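# Move the camera mainboard from old phone to mat

## Task

Take the mainboard, the one carrying the cameras, out of the old phone and set it down lying flat on the mat in the space between the two phones, with its cameras facing upward. Anything already finished at the start must still be finished at the end.

## Robot and tools

Robot: two arms. left_arm carries a left hand and right_arm a right hand; the left hand is the mirror of the right. Bases in the scene frame: left_arm at (-0.049, +0.321, 0) m, right_arm at (+0.044, -0.347, 0) m, each turned only slightly about z. A two-camera stand is fixed behind the arms. Loose objects may occasionally get a small nudge from outside.

Scene frame: origin at table-top height, halfway between the arms' nominal bases. +z is up, +x points out over the table, +y is toward left_arm. Image left/right does not match these names.

Hand point: a point fixed to the palm, about 0.05 m in front of it and 0.15 m along the fingers from the wrist face. Its +z runs along straight fingers, +y out of the palm, +x across the palm away from the thumb on the right hand (toward the thumb on the left hand). Straight fingertips lie 0.06 to 0.07 m past the point along +z and 0.06 m behind it along -y. A wrist bracket on the little-finger side can strike things. Thumb turned in front of the palm plus closed fingers grasp objects about 0.035 to 0.065 m thick, or a handle as thin as about 0.025 m.

The row (used by execute_actions and move): always 28 numbers, each in [-1, 1], even when one arm is idle. Order: left_arm dx, dy, dz, rx, ry, rz; left hand thumb_turn, thumb_bend, index, middle, ring, little; left force_limit, speed; then the same 14 for right_arm. dx..rz are offsets, not poses: they are measured from that arm's Hand target as it stood when the action or move began, along scene-frame axes; rotation is a rotation vector applied about the Hand target position. Scale: 1.0 equals 0.6 m or 180 degrees. Every row in one action counts from the same start, not from the previous row, so resending an offset moves further. A translation longer than 1.0 is scaled down along its direction. Six zeros re-command the current Hand target. Commanded orientation is clipped each step to within 40 degrees of the measured one.

Hand numbers are absolute targets, not offsets: -1 open (thumb beside palm / straight), +1 closed (thumb across palm / fully bent / finger curled). force_limit maps -1..+1 to about 0..10 N at the fingertip (0..15 N for the two thumb motors). speed rises linearly from nearly zero at -1 to full at +0.48 and stays full above. For a gentle grip close at speed -0.94 or lower. To leave a hand unchanged, repeat the eight hand numbers of its last executed row; if none has run yet, send hand_measured followed by hand_force_limit and hand_speed. To grip harder, raise force_limit and send a more-closed target than hand_measured; to loosen, send a target more open than hand_measured.

Tools:
- execute_actions(actions, cameras): actions is a list of actions; each action is a list of up to 15 rows, one per 1/30 s step; a short action repeats its final row to fill 15 steps. cameras: list of names, ["all"], or []; by default images come only when actions is empty.
- move(target, speed, blend, blocking, cameras): target is one 28-number row or a list of up to 15 rows; every row's offsets count from the same starting Hand targets. speed in m/s, 0.002 to 4.3, default 0.25 (turn rate limit twice that in rad/s), one value or one per target. blend in metres rounds corners in a list; 0 stops at each. blocking=false returns after about 0.5 s while motion continues. Paths are straight, ignore obstacles, and are capped at 10 s.
- wait(seconds 0 to 10, cameras): lets time pass; a running move continues.
- stop(cameras): brakes a running move.
- zoom_image(camera, region [x0, y0, x1, y1] in pixels, at most 504 x 504): closer look at the latest image of cam_head_left, cam_head_right, cam_high, cam_left_wrist or cam_right_wrist (all 672x504).
- show_instructions(): shows this scene's reference pages.
- finished_scene(scene): ends the scene; pass the current scene's number. Irreversible.

Results: per arm end_effector_position (m) and end_effector_quat_wxyz in the scene frame, Hand target (base for the next offsets), Joint positions, Joint velocities (may be omitted when all are at noise level), joint torques (include gravity; numbers 3 and 4 wrap at ±28 N m). Per hand: hand_measured, hand_stopped_by (moving, target, force, stalled, fault), hand_load_n (positive means pushed open; near 0 after a lost grip), hand_force_limit, hand_speed. move adds a move: line with the ending (done, off_target, moving, held, fault) and limits (paced = pose clipped, held = steps withheld). MOTOR HOT warns of heating; OVER-TEMPERATURE FAULT means that arm went limp for a while.

Behaviour: the hand often rests 1 to 3 cm (sometimes 5 cm) short of the command, usually low; send the remaining distance as a fresh offset. A blocked arm keeps pressing until commanded back past its hand point. Faster moves overshoot and hit harder.

Avoid: dropping the board or letting it fall, slamming into the phones or table, hard pushes, arms touching or one hand closing on the other, anything leaving the table, paths near an arm's own base, overloading fingers, and long stretched-out holds that heat motors.

Each tool is called after "Emit:" by a JSON object that holds its "name" and its "arguments".

Reference images:

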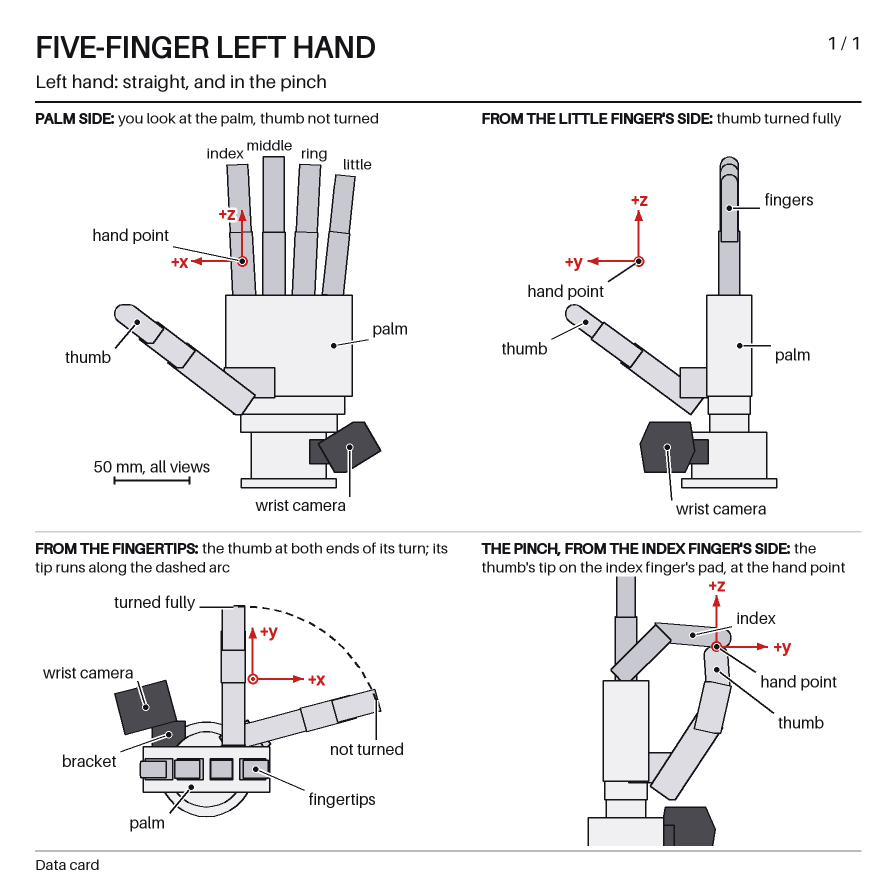

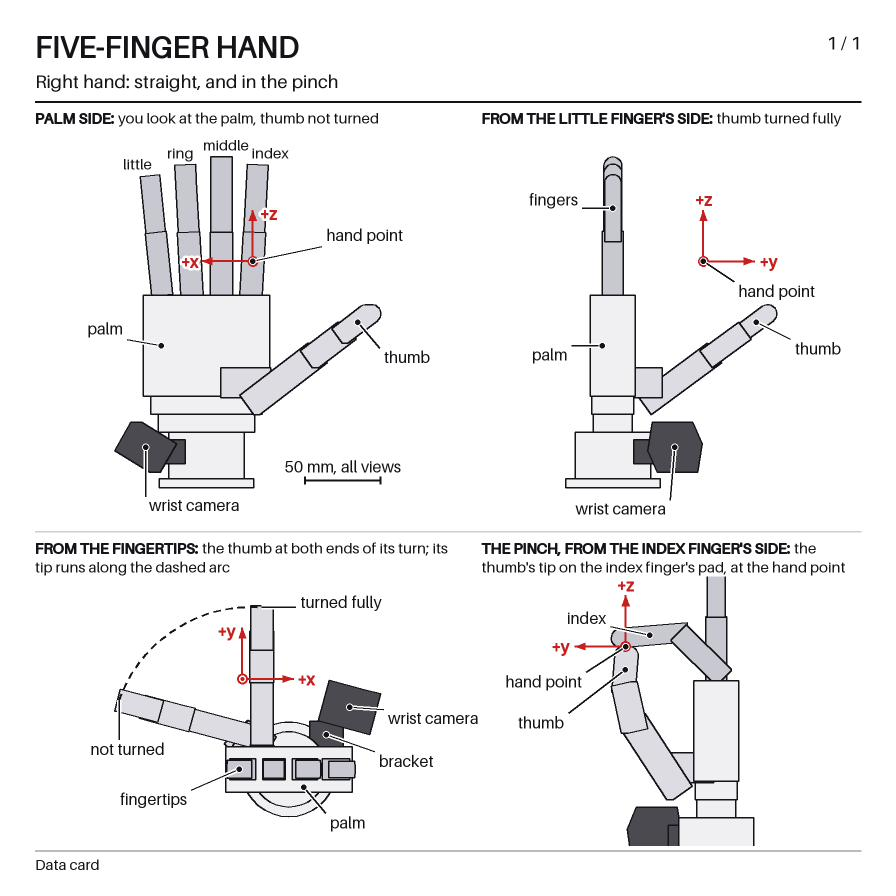

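## Session

Emit:
{"name": "execute_actions", "arguments": {"actions": []}}

Scene clock: 0.00 s.
left_arm: end_effector_position=(+0.2173, +0.4428, +0.1490) hand_measured=(-1.000, -1.000, -1.000, -1.000, -1.000, -1.000) hand_load_n=(+0.0, +0.0, +0.0, +0.5, +0.0, +0.0) hand_stopped_by=(target, target, target, target, target, target) hand_force_limit=0.00 hand_speed=-0.80 end_effector_quat_wxyz=(+0.034, -0.338, +0.940, +0.019) | right_arm: end_effector_position=(+0.6037, -0.1491, +0.1760) hand_measured=(-1.000, -1.000, -1.000, -1.000, -1.000, -1.000) hand_load_n=(+0.0, +0.0, +0.0, +0.0, +0.0, +0.0) hand_stopped_by=(target, target, target, target, target, target) hand_force_limit=0.00 hand_speed=-0.80 end_effector_quat_wxyz=(+0.240, +0.804, -0.429, +0.333)
Joint positions: left_arm=[0.31 1.214 0.973 -1.266 -0.044 1.141] | right_arm=[0.56 2.137 2.089 -1.628 0.842 0.008]
Joint velocities: within noise
Joint torques (N m): no reading
Heat: left arm: hottest elbow 30 °C; right arm: hottest shoulder 31 °C.
Hand target: left_arm +0.2243, +0.4446, +0.1550; +0.043, -0.338, +0.940, +0.019 | right_arm +0.6078, -0.1464, +0.1743; +0.238, +0.804, -0.430, +0.334

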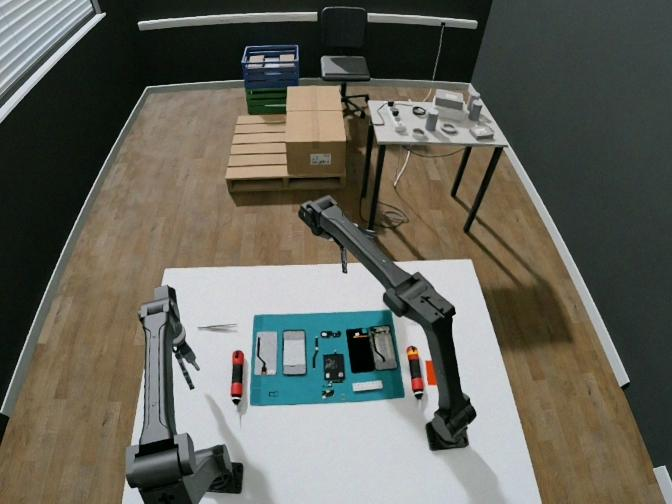

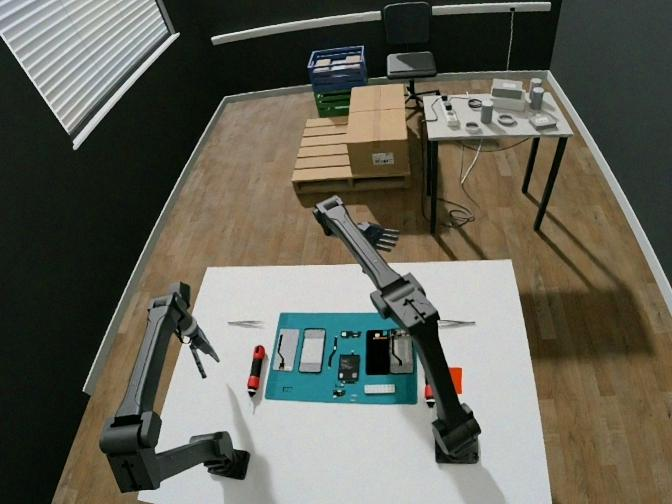

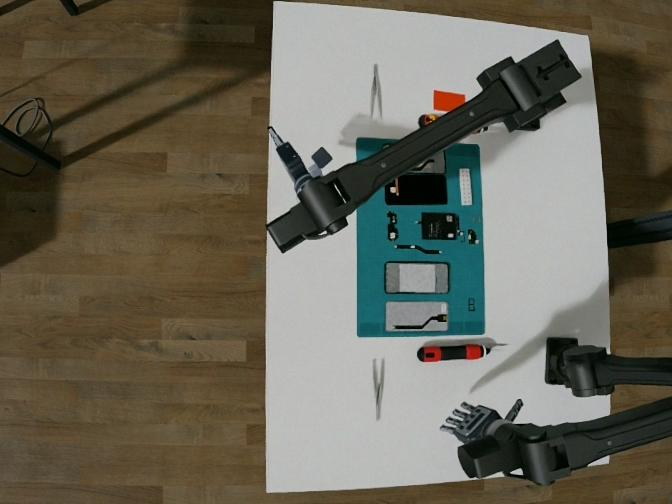

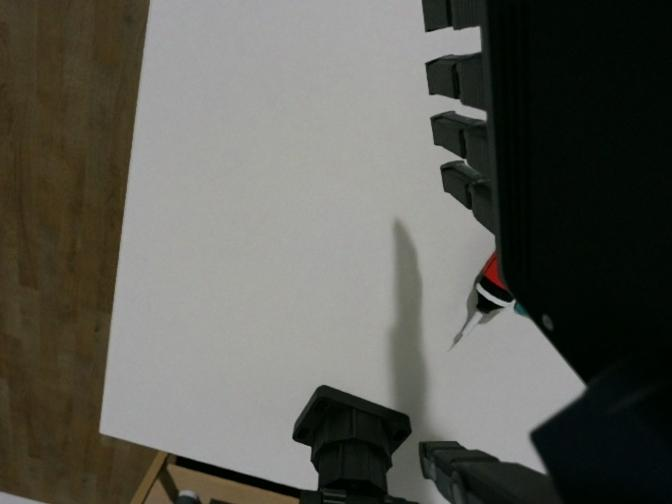

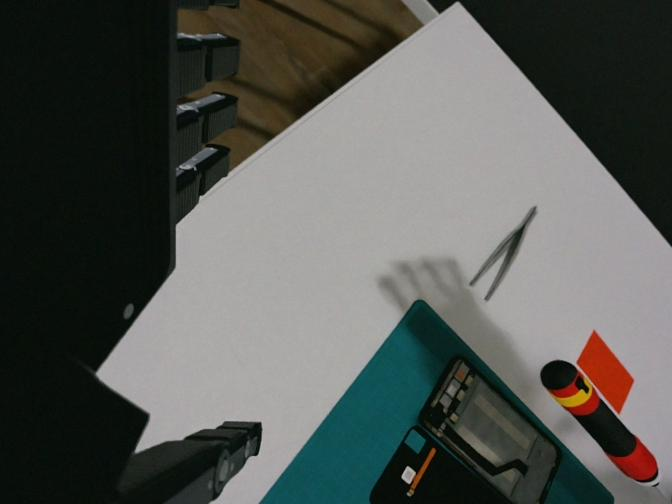

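Emit:
{"name": "zoom_image", "arguments": {"camera": "cam_head_left", "region": [240, 290, 440, 430]}}

Emit:
{"name": "zoom_image", "arguments": {"camera": "cam_high", "region": [340, 120, 500, 360]}}

Emit:
{"name": "zoom_image", "arguments": {"camera": "cam_head_right", "region": [250, 300, 450, 420]}}

Emit:
{"name": "zoom_image", "arguments": {"camera": "cam_right_wrist", "region": [360, 300, 672, 504]}}

Scaled by 2.520 from the camera's 672x504 image, which has a finer 960x720 frame.

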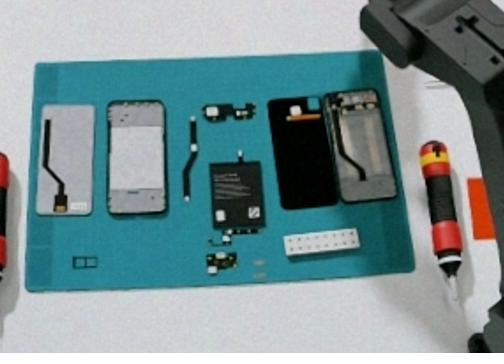

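Scaled by 2.100 from the camera's 672x504 image, which has a finer 960x720 frame.

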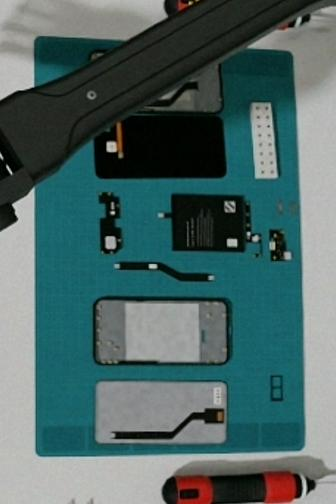

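Scaled by 2.520 from the camera's 672x504 image, which has a finer 960x720 frame.

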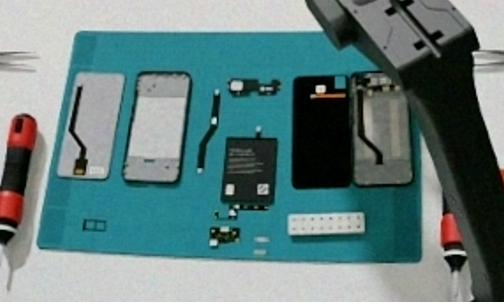

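Scaled by 1.615 from the camera's 672x504 image, which has a finer 960x720 frame.

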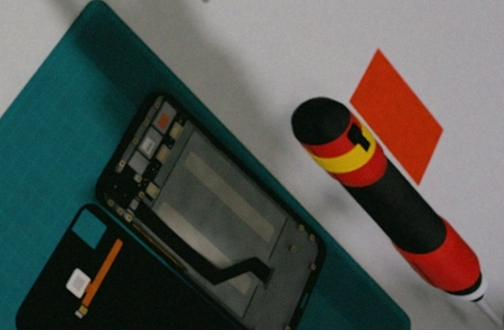

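Emit:
{"name": "move", "arguments": {"target": [0,0,0,0,0,0,-1,-1,-1,-1,-1,-1,0,-0.8,-0.333,0,0.03,0,0,0,-1,-1,-1,-1,-1,-1,0,-0.8], "cameras": ["all"]}}

Scene clock: 63.53 s.
left_arm: end_effector_position=(+0.2173, +0.4428, +0.1490) hand_measured=(-1.000, -1.000, -1.000, -1.000, -1.000, -1.000) hand_load_n=(+0.0, +0.0, +0.0, +0.0, +0.0, +0.0) hand_stopped_by=(target, target, target, target, target, target) hand_force_limit=0.00 hand_speed=-0.80 end_effector_quat_wxyz=(+0.034, -0.338, +0.940, +0.019) | right_arm: end_effector_position=(+0.4121, -0.1469, +0.1933) hand_measured=(-1.000, -1.000, -1.000, -1.000, -1.000, -1.000) hand_load_n=(+0.0, +0.0, -0.5, +0.0, +0.0, +0.0) hand_stopped_by=(target, target, target, target, target, target) hand_force_limit=0.00 hand_speed=-0.80 end_effector_quat_wxyz=(+0.236, +0.805, -0.429, +0.335)
Joint positions: left_arm=[0.31 1.214 0.973 -1.266 -0.044 1.141] | right_arm=[0.765 1.738 1.521 -1.661 0.799 0.294]
Joint torques (N m): left_arm=[-0.32 -6.53 9.01 0.12 -0.1 0.13] | right_arm=[-0.21 -15.03 7.86 -1.47 0.46 0.2]
Heat: left arm: hottest elbow 32 °C; right arm: hottest shoulder 33 °C.
Hand target: left_arm +0.2243, +0.4446, +0.1550; +0.043, -0.338, +0.940, +0.019 | right_arm +0.4079, -0.1465, +0.1923; +0.238, +0.804, -0.430, +0.334
Off the commanded pose: left_arm 0.009 m, 1 deg | right_arm 0.004 m, 0 deg.
move: done
camera_calibration:
cam_right_wrist: T_world_to_cam=[[-0.705948, -0.650803, 0.279452, 0.139532], [-0.706757, 0.67302, -0.218036, 0.427763], [-0.0461778, -0.351427, -0.935076, 0.262858], [0, 0, 0, 1]] pos_world=[0.412965, -0.10471, 0.300068]

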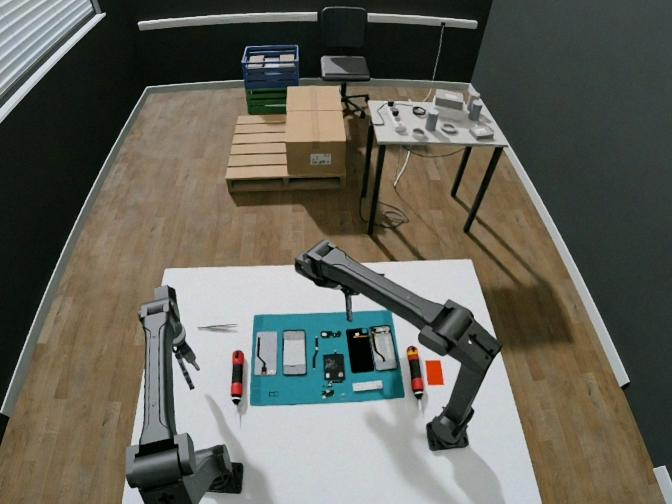

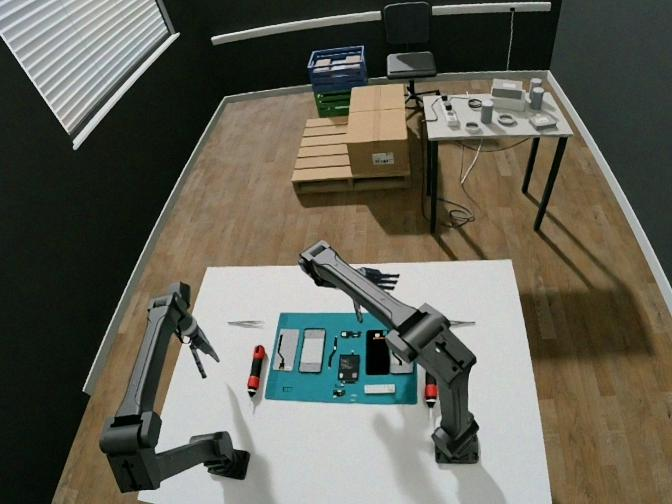

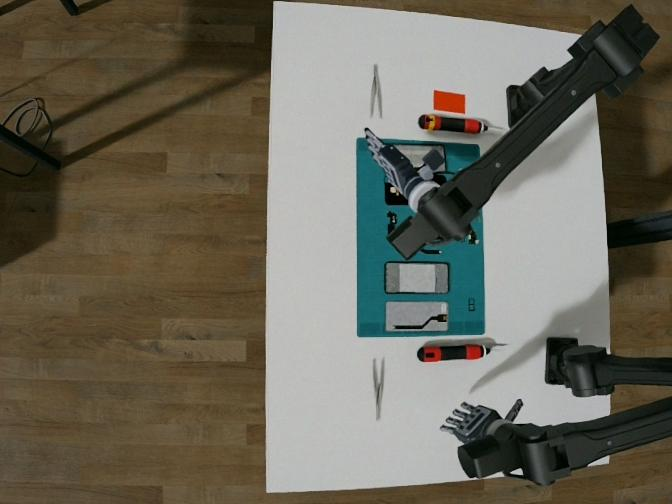

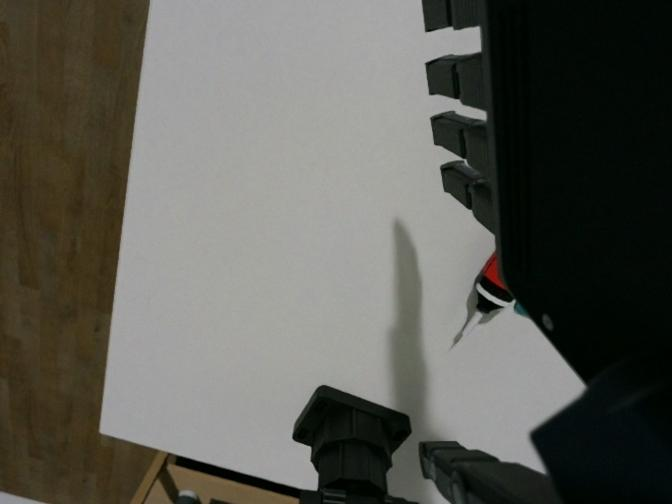

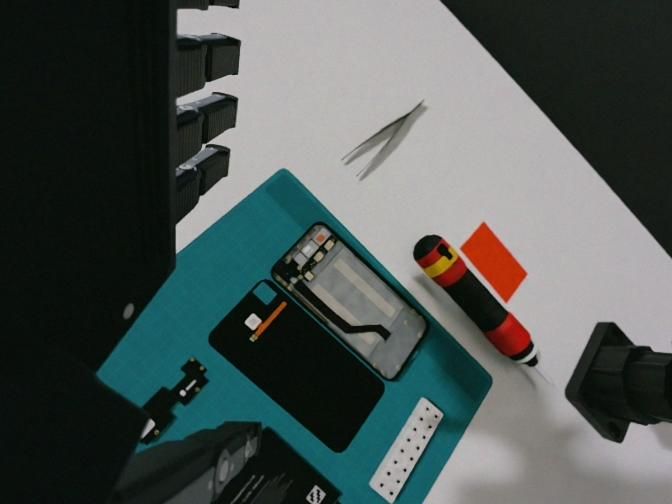

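Emit:
{"name": "zoom_image", "arguments": {"camera": "cam_right_wrist", "region": [240, 200, 440, 400]}}

Emit:
{"name": "zoom_image", "arguments": {"camera": "cam_right_wrist", "region": [130, 340, 230, 440]}}

Emit:
{"name": "zoom_image", "arguments": {"camera": "cam_head_left", "region": [310, 310, 410, 410]}}

Scaled by 2.520 from the camera's 672x504 image, which has a finer 960x720 frame.

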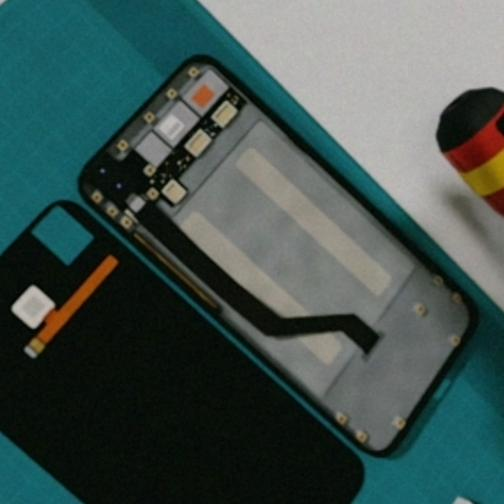

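Scaled by 5.040 from the camera's 672x504 image, which has a finer 960x720 frame.

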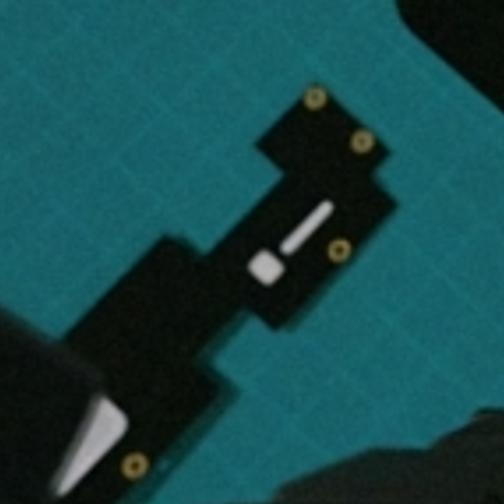

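Scaled by 5.040 from the camera's 672x504 image, which has a finer 960x720 frame.

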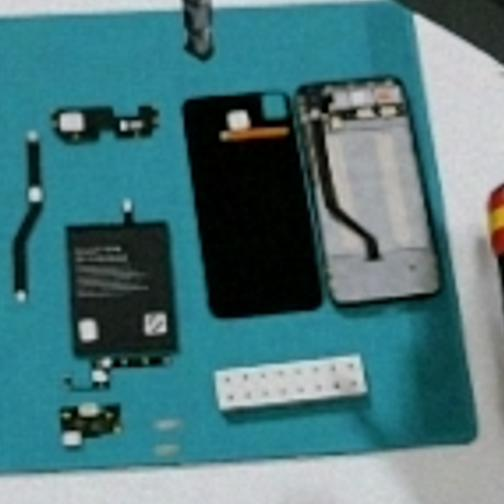

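Emit:
{"name": "move", "arguments": {"target": [0,0,0,0,0,0,-1,-1,-1,-1,-1,-1,0,-0.8,-0.02,-0.089,-0.05,0.326,-0.218,-0.041,1,-1,-1,-1,-1,-1,0,0.2], "cameras": ["cam_head_left","cam_head_right","cam_high","cam_right_wrist"]}}

Scene clock: 233.90 s.
left_arm: end_effector_position=(+0.2173, +0.4428, +0.1490) hand_measured=(-1.000, -1.000, -1.000, -1.000, -1.000, -1.000) hand_load_n=(+0.0, +0.0, +0.0, +0.0, +0.0, +0.0) hand_stopped_by=(target, target, target, target, target, target) hand_force_limit=0.00 hand_speed=-0.80 end_effector_quat_wxyz=(+0.034, -0.338, +0.940, +0.019) | right_arm: end_effector_position=(+0.3938, -0.1983, +0.1611) hand_measured=(+1.000, -1.000, -1.000, -1.000, -1.000, -1.000) hand_load_n=(+0.0, +0.0, +0.0, +0.0, +0.0, +0.0) hand_stopped_by=(target, target, target, target, target, target) hand_force_limit=0.00 hand_speed=0.20 end_effector_quat_wxyz=(-0.303, +0.646, -0.629, +0.309)
Joint positions: left_arm=[0.31 1.214 0.973 -1.266 -0.044 1.141] | right_arm=[0.476 0.894 0.659 -0.496 0.357 0.28]
Joint torques (N m): left_arm=[-0.44 -6.48 8.99 0.13 -0.11 0.12] | right_arm=[-1.55 -4.01 9.66 1.85 0.06 0.2]
Heat: left arm: hottest elbow 34 °C; right arm: hottest shoulder 34 °C.
Hand target: left_arm +0.2243, +0.4446, +0.1550; +0.043, -0.338, +0.940, +0.019 | right_arm +0.3959, -0.1999, +0.1622; -0.310, +0.636, -0.636, +0.309
Off the commanded pose: left_arm 0.009 m, 1 deg | right_arm 0.003 m, 2 deg.
move: done
camera_calibration:
cam_right_wrist: T_world_to_cam=[[-0.589877, -0.289846, -0.75368, 0.29443], [-0.580162, 0.801326, 0.145902, 0.359432], [0.561655, 0.523322, -0.640842, 0.10047], [0, 0, 0, 1]] pos_world=[0.325777, -0.255261, 0.233849]
Images, in order (width x height): cam_head_left 672x504, cam_head_right 672x504, cam_high 672x504, cam_right_wrist 672x504.

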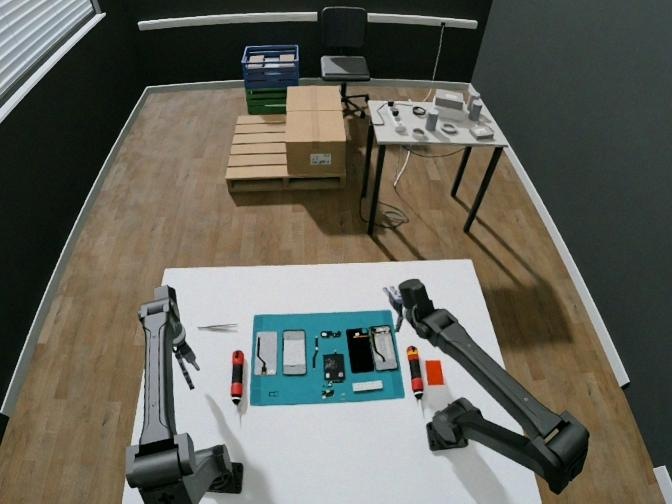

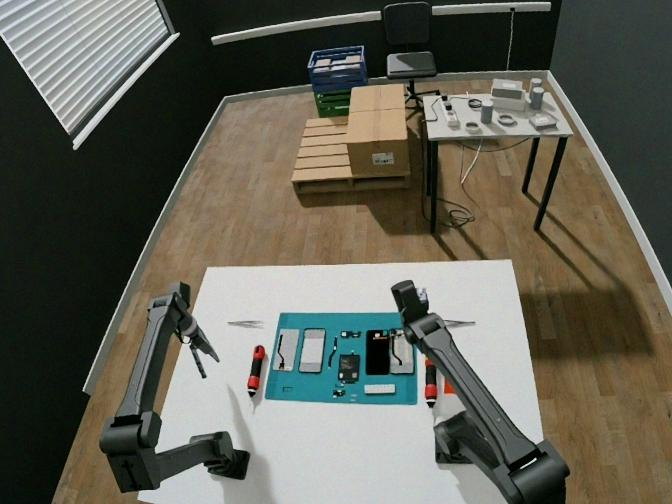

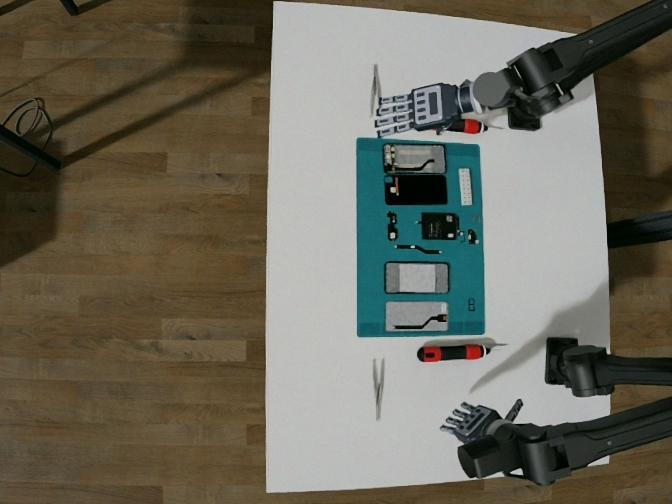

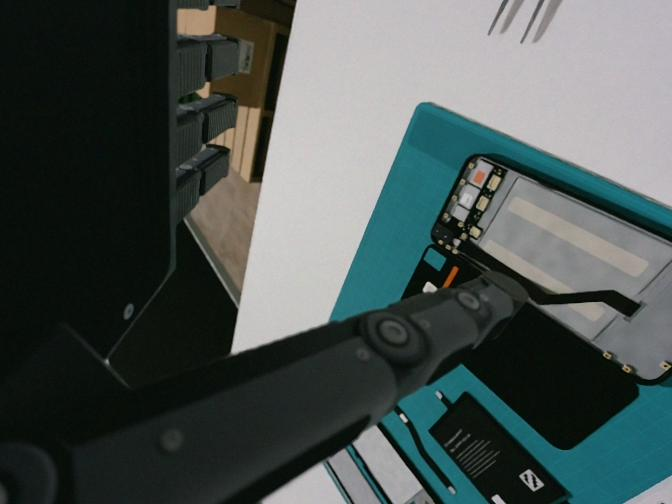

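Emit:
{"name": "zoom_image", "arguments": {"camera": "cam_right_wrist", "region": [420, 140, 540, 260]}}

Emit:
{"name": "zoom_image", "arguments": {"camera": "cam_high", "region": [370, 130, 490, 250]}}

Scaled by 4.200 from the camera's 672x504 image, which has a finer 960x720 frame.

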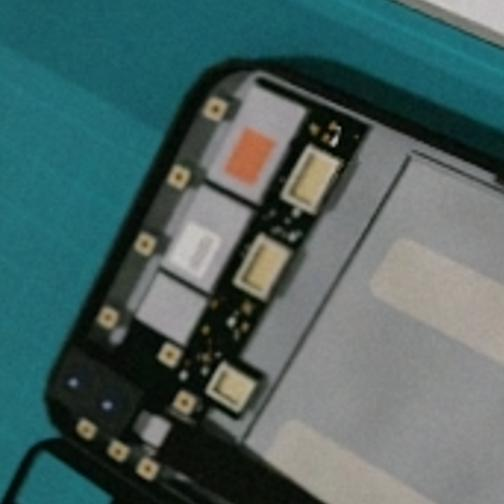

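Scaled by 4.200 from the camera's 672x504 image, which has a finer 960x720 frame.

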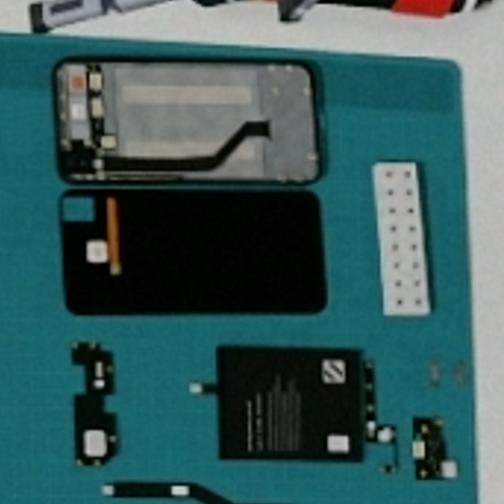

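Emit:
{"name": "move", "arguments": {"target": [0,0,0,0,0,0,-1,-1,-1,-1,-1,-1,0,-0.8,0.0585,0.0215,-0.145,0,0,0,1,-1,0,0,-1,-1,-0.6,0.2], "cameras": ["cam_head_left","cam_high","cam_right_wrist"]}}

Scene clock: 302.70 s.
left_arm: end_effector_position=(+0.2173, +0.4428, +0.1490) hand_measured=(-1.000, -1.000, -1.000, -1.000, -1.000, -1.000) hand_load_n=(+0.0, +0.0, +0.0, +0.0, +0.0, +0.0) hand_stopped_by=(target, target, target, target, target, target) hand_force_limit=0.00 hand_speed=-0.80 end_effector_quat_wxyz=(+0.034, -0.338, +0.940, +0.019) | right_arm: end_effector_position=(+0.4263, -0.1854, +0.0773) hand_measured=(+1.000, -1.000, +0.000, +0.000, -1.000, -1.000) hand_load_n=(+0.0, +0.0, +0.0, +0.0, +0.0, +0.0) hand_stopped_by=(target, target, target, target, target, target) hand_force_limit=-0.60 hand_speed=0.20 end_effector_quat_wxyz=(-0.310, +0.640, -0.631, +0.309)
Joint positions: left_arm=[0.31 1.214 0.973 -1.266 -0.044 1.141] | right_arm=[0.464 1.127 0.55 -0.138 0.347 0.281]
Joint torques (N m): left_arm=[-0.32 -6.53 9.01 0.08 -0.09 0.12] | right_arm=[-1.67 -4.48 9.28 1.84 0.05 0.11]
Heat: left arm: hottest elbow 34 °C; right arm: hottest elbow 32 °C.
Hand target: left_arm +0.2243, +0.4446, +0.1550; +0.043, -0.338, +0.940, +0.019 | right_arm +0.4312, -0.1869, +0.0755; -0.310, +0.636, -0.636, +0.309
Off the commanded pose: left_arm 0.009 m, 1 deg | right_arm 0.005 m, 1 deg.
move: done
camera_calibration:
cam_right_wrist: T_world_to_cam=[[-0.583477, -0.276737, -0.763525, 0.254699], [-0.577434, 0.802461, 0.150419, 0.378776], [0.571073, 0.528652, -0.628015, 0.0177786], [0, 0, 0, 1]] pos_world=[0.357176, -0.242867, 0.148659]
Images, in order (width x height): cam_head_left 672x504, cam_high 672x504, cam_right_wrist 672x504.

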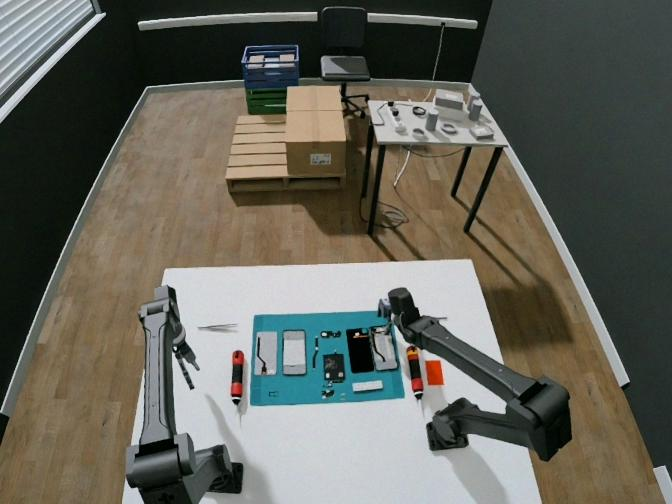

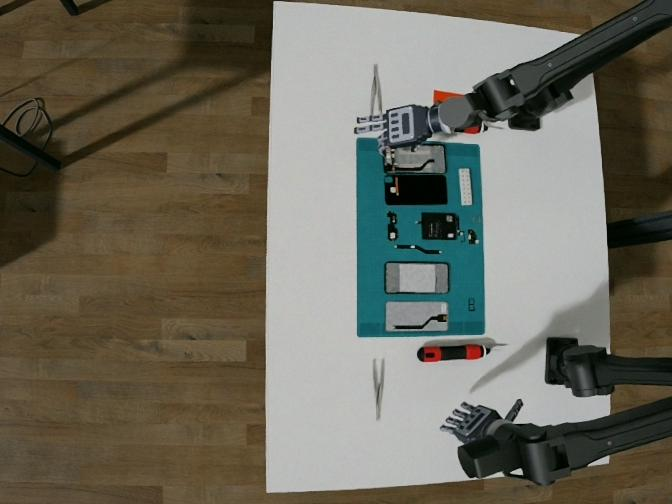

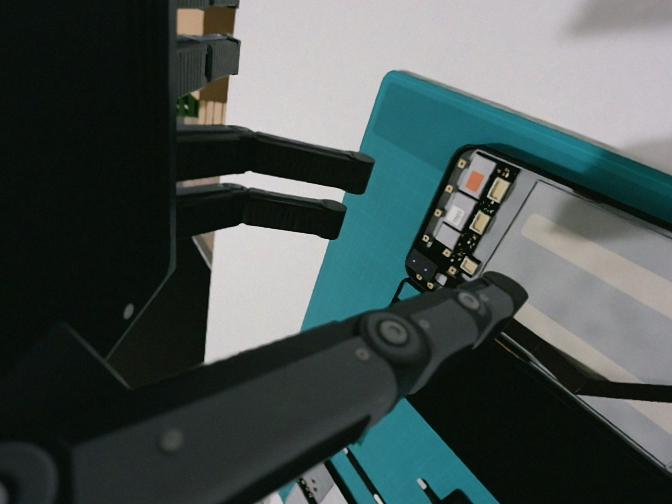

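Emit:
{"name": "zoom_image", "arguments": {"camera": "cam_right_wrist", "region": [390, 130, 550, 310]}}

Emit:
{"name": "zoom_image", "arguments": {"camera": "cam_head_left", "region": [350, 270, 450, 370]}}

Scaled by 2.800 from the camera's 672x504 image, which has a finer 960x720 frame.

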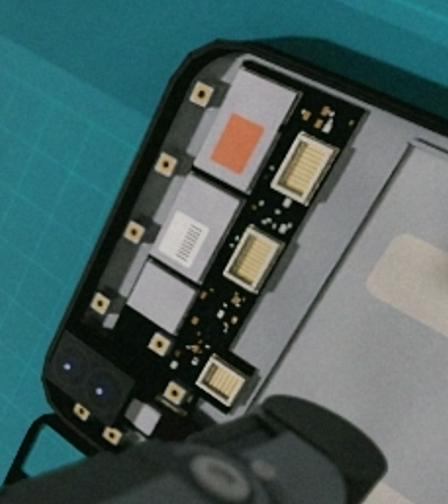

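Scaled by 5.040 from the camera's 672x504 image, which has a finer 960x720 frame.

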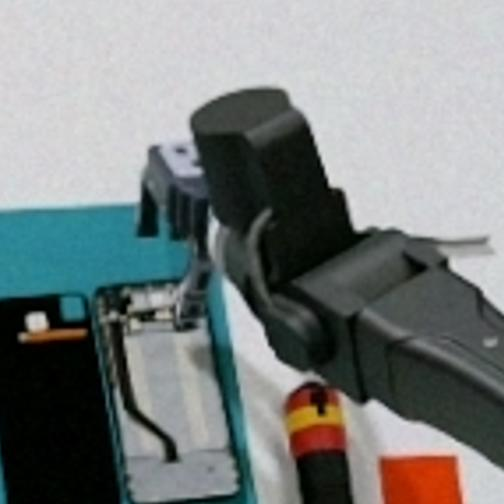

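Emit:
{"name": "move", "arguments": {"target": [[0,0,0,0,0,0,-1,-1,-1,-1,-1,-1,0,-0.8,0,0,0.03,0,0,0,-1,-1,-1,-1,-1,-1,-0.6,0.2],[0,0,0,0,0,0,-1,-1,-1,-1,-1,-1,0,-0.8,-0.02,-0.033,-0.012,0,-0.213,0,-1,-1,-1,-1,-1,-1,-0.6,0.2]], "cameras": ["cam_head_left","cam_right_wrist"]}}

Scene clock: 365.33 s.
left_arm: end_effector_position=(+0.2173, +0.4428, +0.1490) hand_measured=(-1.000, -1.000, -1.000, -1.000, -1.000, -1.000) hand_load_n=(+0.0, +0.0, +0.0, +0.0, +0.0, +0.0) hand_stopped_by=(target, target, target, target, target, target) hand_force_limit=0.00 hand_speed=-0.80 end_effector_quat_wxyz=(+0.034, -0.338, +0.940, +0.019) | right_arm: end_effector_position=(+0.4227, -0.2080, +0.0723) hand_measured=(-1.000, -1.000, -1.000, -1.000, -1.000, -1.000) hand_load_n=(-0.5, +0.0, +0.0, +0.0, +0.0, +0.0) hand_stopped_by=(target, target, target, target, target, target) hand_force_limit=-0.60 hand_speed=0.20 end_effector_quat_wxyz=(+0.506, -0.491, +0.504, -0.499)
Joint positions: left_arm=[0.31 1.214 0.973 -1.266 -0.044 1.141] | right_arm=[0.543 1.579 0.129 1.462 0.539 0.013]
Joint torques (N m): left_arm=[-0.38 -6.36 9.02 0.13 -0.1 0.14] | right_arm=[0.21 -4.6 2.43 2.22 0.06 -0.07]
Heat: left arm: hottest elbow 34 °C; right arm: hottest elbow 31 °C.
Hand target: left_arm +0.2243, +0.4446, +0.1550; +0.043, -0.338, +0.940, +0.019 | right_arm +0.4191, -0.2068, +0.0681; +0.502, -0.499, +0.499, -0.501
Off the commanded pose: left_arm 0.009 m, 1 deg | right_arm 0.005 m, 1 deg.
move: done
camera_calibration:
cam_right_wrist: T_world_to_cam=[[0.0175365, -0.248447, -0.968487, 0.00905827], [-0.535289, 0.815793, -0.218969, 0.407246], [0.844487, 0.52226, -0.118685, -0.125021], [0, 0, 0, 1]] pos_world=[0.323414, -0.264684, 0.0831089]
Images, in order (width x height): cam_head_left 672x504, cam_right_wrist 672x504.

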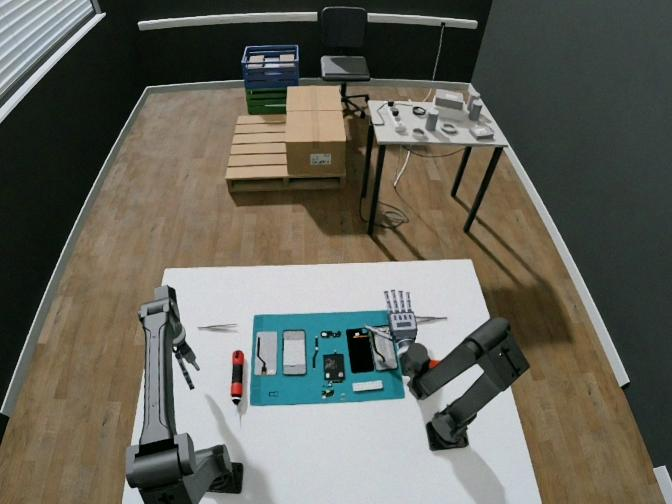

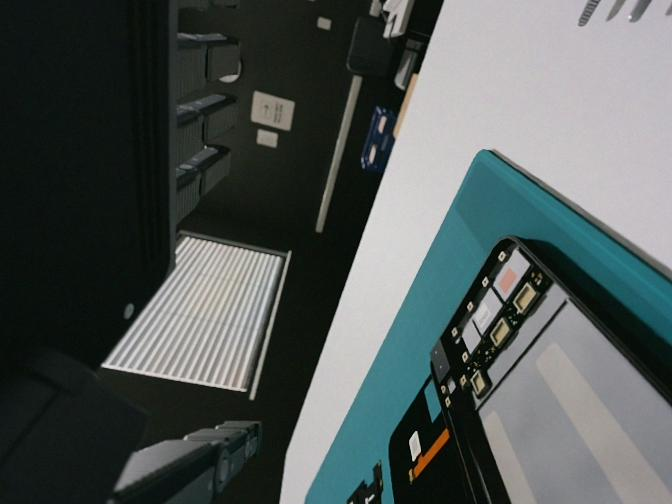

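Emit:
{"name": "zoom_image", "arguments": {"camera": "cam_right_wrist", "region": [410, 220, 590, 420]}}

Scaled by 2.520 from the camera's 672x504 image, which has a finer 960x720 frame.

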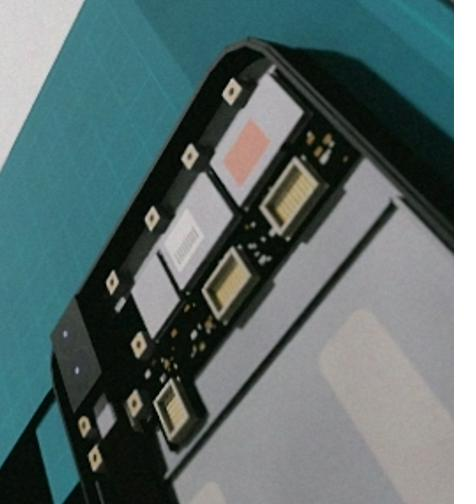

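Emit:
{"name": "move", "arguments": {"target": [0,0,0,0,0,0,-1,-1,-1,-1,-1,-1,0,-0.8,0.0415,0.005,-0.055,0,0,-0.178,-1,-1,-1,-1,-1,-1,-0.6,0.2], "cameras": ["cam_head_left","cam_right_wrist"], "speed": 0.15}}

Scene clock: 441.13 s.
left_arm: end_effector_position=(+0.2173, +0.4428, +0.1490) hand_measured=(-1.000, -1.000, -1.000, -1.000, -1.000, -1.000) hand_load_n=(+0.0, +0.0, +0.0, +0.0, +0.0, +0.0) hand_stopped_by=(target, target, target, target, target, target) hand_force_limit=0.00 hand_speed=-0.80 end_effector_quat_wxyz=(+0.034, -0.338, +0.940, +0.019) | right_arm: end_effector_position=(+0.4423, -0.2100, +0.0394) hand_measured=(-1.000, -1.000, -1.000, -1.000, -1.000, -1.000) hand_load_n=(+0.0, +0.0, +0.0, +0.0, +0.0, +0.0) hand_stopped_by=(target, target, target, target, target, target) hand_force_limit=-0.60 hand_speed=0.20 end_effector_quat_wxyz=(+0.347, -0.335, +0.621, -0.618)
Joint positions: left_arm=[0.31 1.214 0.973 -1.266 -0.044 1.141] | right_arm=[0.789 1.845 0.38 1.486 1.344 -0.002]
Joint torques (N m): left_arm=[-0.44 -6.53 8.98 0.13 -0.11 0.13] | right_arm=[0.21 -7.82 3.56 0.96 0.05 -0.04]
Heat: left arm: hottest elbow 34 °C; right arm: hottest shoulder 30 °C.
Hand target: left_arm +0.2243, +0.4446, +0.1550; +0.043, -0.338, +0.940, +0.019 | right_arm +0.4439, -0.2038, +0.0352; +0.344, -0.342, +0.617, -0.620
Off the commanded pose: left_arm 0.009 m, 1 deg | right_arm 0.008 m, 1 deg.
move: done
camera_calibration:
cam_right_wrist: T_world_to_cam=[[-0.12087, -0.217967, -0.968442, 0.0440655], [-0.0225274, 0.975946, -0.216845, 0.219012], [0.992413, -0.00439361, -0.122873, -0.320321], [0, 0, 0, 1]] pos_world=[0.328151, -0.205547, 0.0508077]
Images, in order (width x height): cam_head_left 672x504, cam_right_wrist 672x504.

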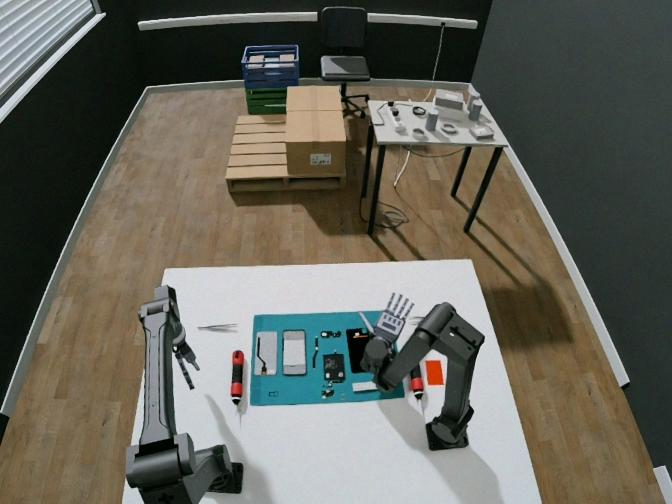

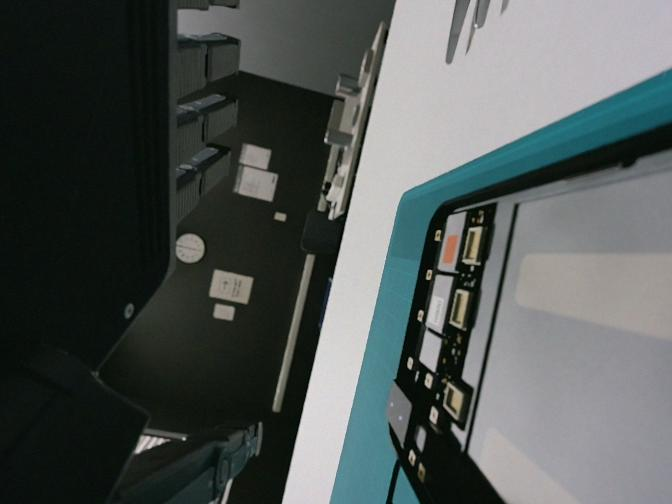

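Emit:
{"name": "zoom_image", "arguments": {"camera": "cam_right_wrist", "region": [370, 190, 530, 350]}}

Emit:
{"name": "zoom_image", "arguments": {"camera": "cam_right_wrist", "region": [370, 330, 530, 490]}}

Scaled by 3.150 from the camera's 672x504 image, which has a finer 960x720 frame.

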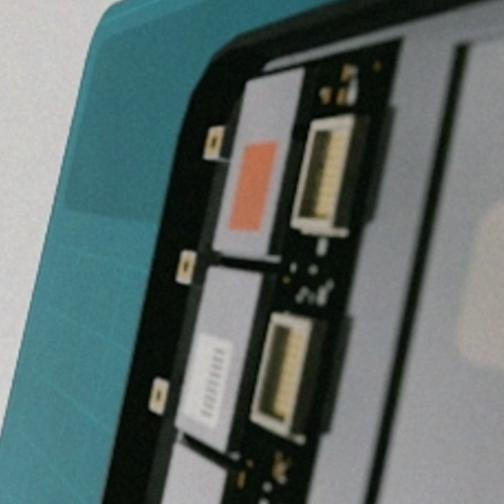

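Scaled by 3.150 from the camera's 672x504 image, which has a finer 960x720 frame.

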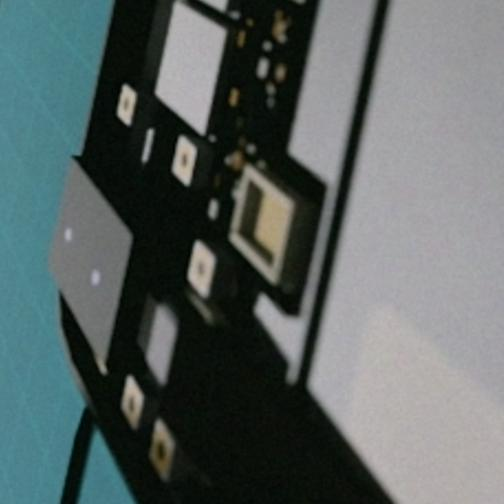

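Emit:
{"name": "move", "arguments": {"target": [[0,0,0,0,0,0,-1,-1,-1,-1,-1,-1,0,-0.8,-0.03,0.02,0.2,0,0,0,-1,-1,-1,-1,-1,-1,-0.6,0.2],[0,0,0,0,0,0,-1,-1,-1,-1,-1,-1,0,-0.8,-0.047,0.093,0.142,-0.126,0.227,0.648,1,-1,0,0,-1,-1,-0.6,0.2]], "cameras": ["cam_head_left","cam_high","cam_right_wrist"], "speed": 0.35}}

Scene clock: 564.00 s.
left_arm: end_effector_position=(+0.2173, +0.4428, +0.1490) hand_measured=(-1.000, -1.000, -1.000, -1.000, -1.000, -1.000) hand_load_n=(+0.0, +0.0, +0.0, +0.5, +0.0, +0.0) hand_stopped_by=(target, target, target, target, target, target) hand_force_limit=0.00 hand_speed=-0.80 end_effector_quat_wxyz=(+0.034, -0.338, +0.940, +0.019) | right_arm: end_effector_position=(+0.4022, -0.1541, +0.1134) hand_measured=(+1.000, -1.000, +0.000, +0.000, -1.000, -1.000) hand_load_n=(+0.0, +0.0, +0.0, +0.0, +0.0, +0.0) hand_stopped_by=(target, target, target, target, target, target) hand_force_limit=-0.60 hand_speed=0.20 end_effector_quat_wxyz=(-0.435, +0.900, -0.012, -0.008)
Joint positions: left_arm=[0.31 1.214 0.973 -1.266 -0.044 1.141] | right_arm=[0.206 1.43 0.99 -0.895 -0.877 -1.236]
Joint torques (N m): left_arm=[-0.38 -6.42 8.98 0.14 -0.1 0.13] | right_arm=[0.21 -8.64 12.19 -0.27 -0.66 -0.07]
Heat: left arm: hottest elbow 34 °C; right arm: hottest shoulder 30 °C.
Hand target: left_arm +0.2243, +0.4446, +0.1550; +0.043, -0.338, +0.940, +0.019 | right_arm +0.4158, -0.1479, +0.1204; -0.436, +0.900, +0.001, -0.001
Off the commanded pose: left_arm 0.009 m, 1 deg | right_arm 0.016 m, 2 deg.
move: off_target (right_arm); target 2's new numbers were sent with right_arm's hand 0.016 m and 2 deg from that target
camera_calibration:
cam_right_wrist: T_world_to_cam=[[0.238137, -0.595464, -0.767276, -0.102342], [-0.812986, -0.554425, 0.177952, 0.21695], [-0.531361, 0.581408, -0.616133, 0.487876], [0, 0, 0, 1]] pos_world=[0.459988, -0.224314, 0.183465]
Images, in order (width x height): cam_head_left 672x504, cam_high 672x504, cam_right_wrist 672x504.

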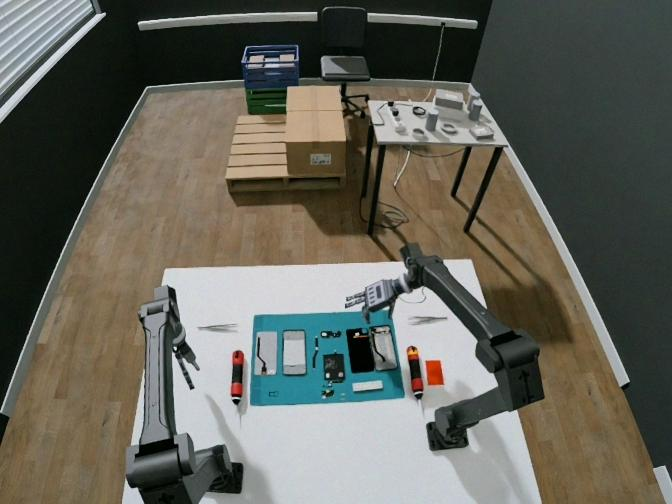

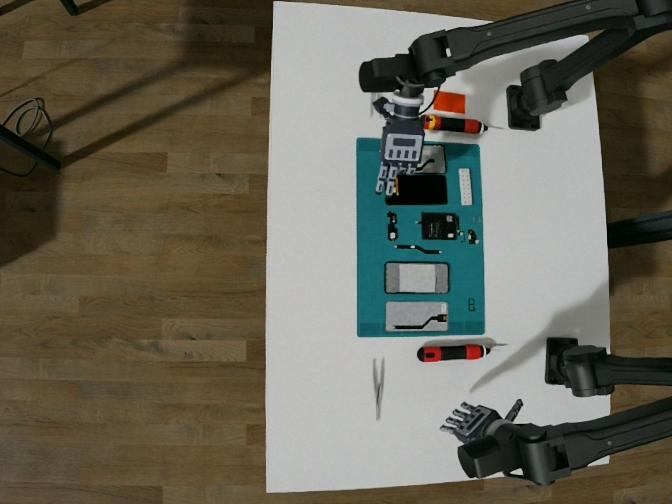

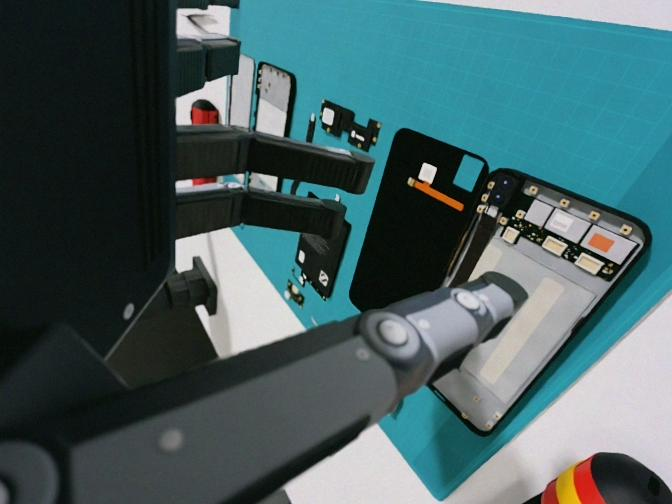

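Emit:
{"name": "zoom_image", "arguments": {"camera": "cam_right_wrist", "region": [470, 150, 650, 300]}}

Emit:
{"name": "zoom_image", "arguments": {"camera": "cam_right_wrist", "region": [290, 80, 390, 180]}}

Scaled by 2.800 from the camera's 672x504 image, which has a finer 960x720 frame.

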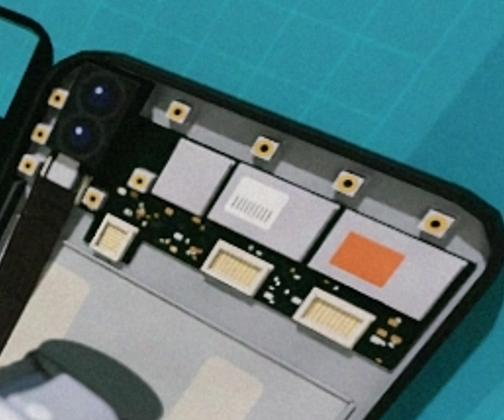

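Scaled by 5.040 from the camera's 672x504 image, which has a finer 960x720 frame.

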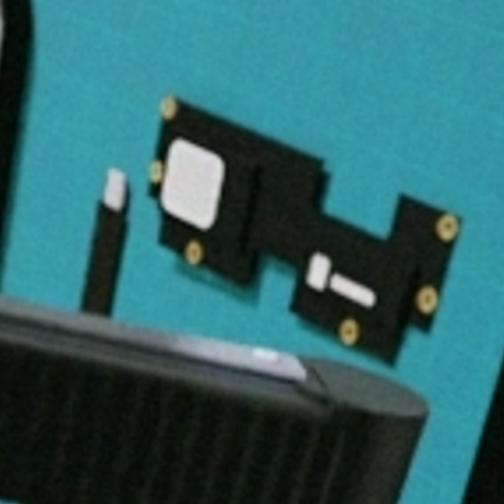

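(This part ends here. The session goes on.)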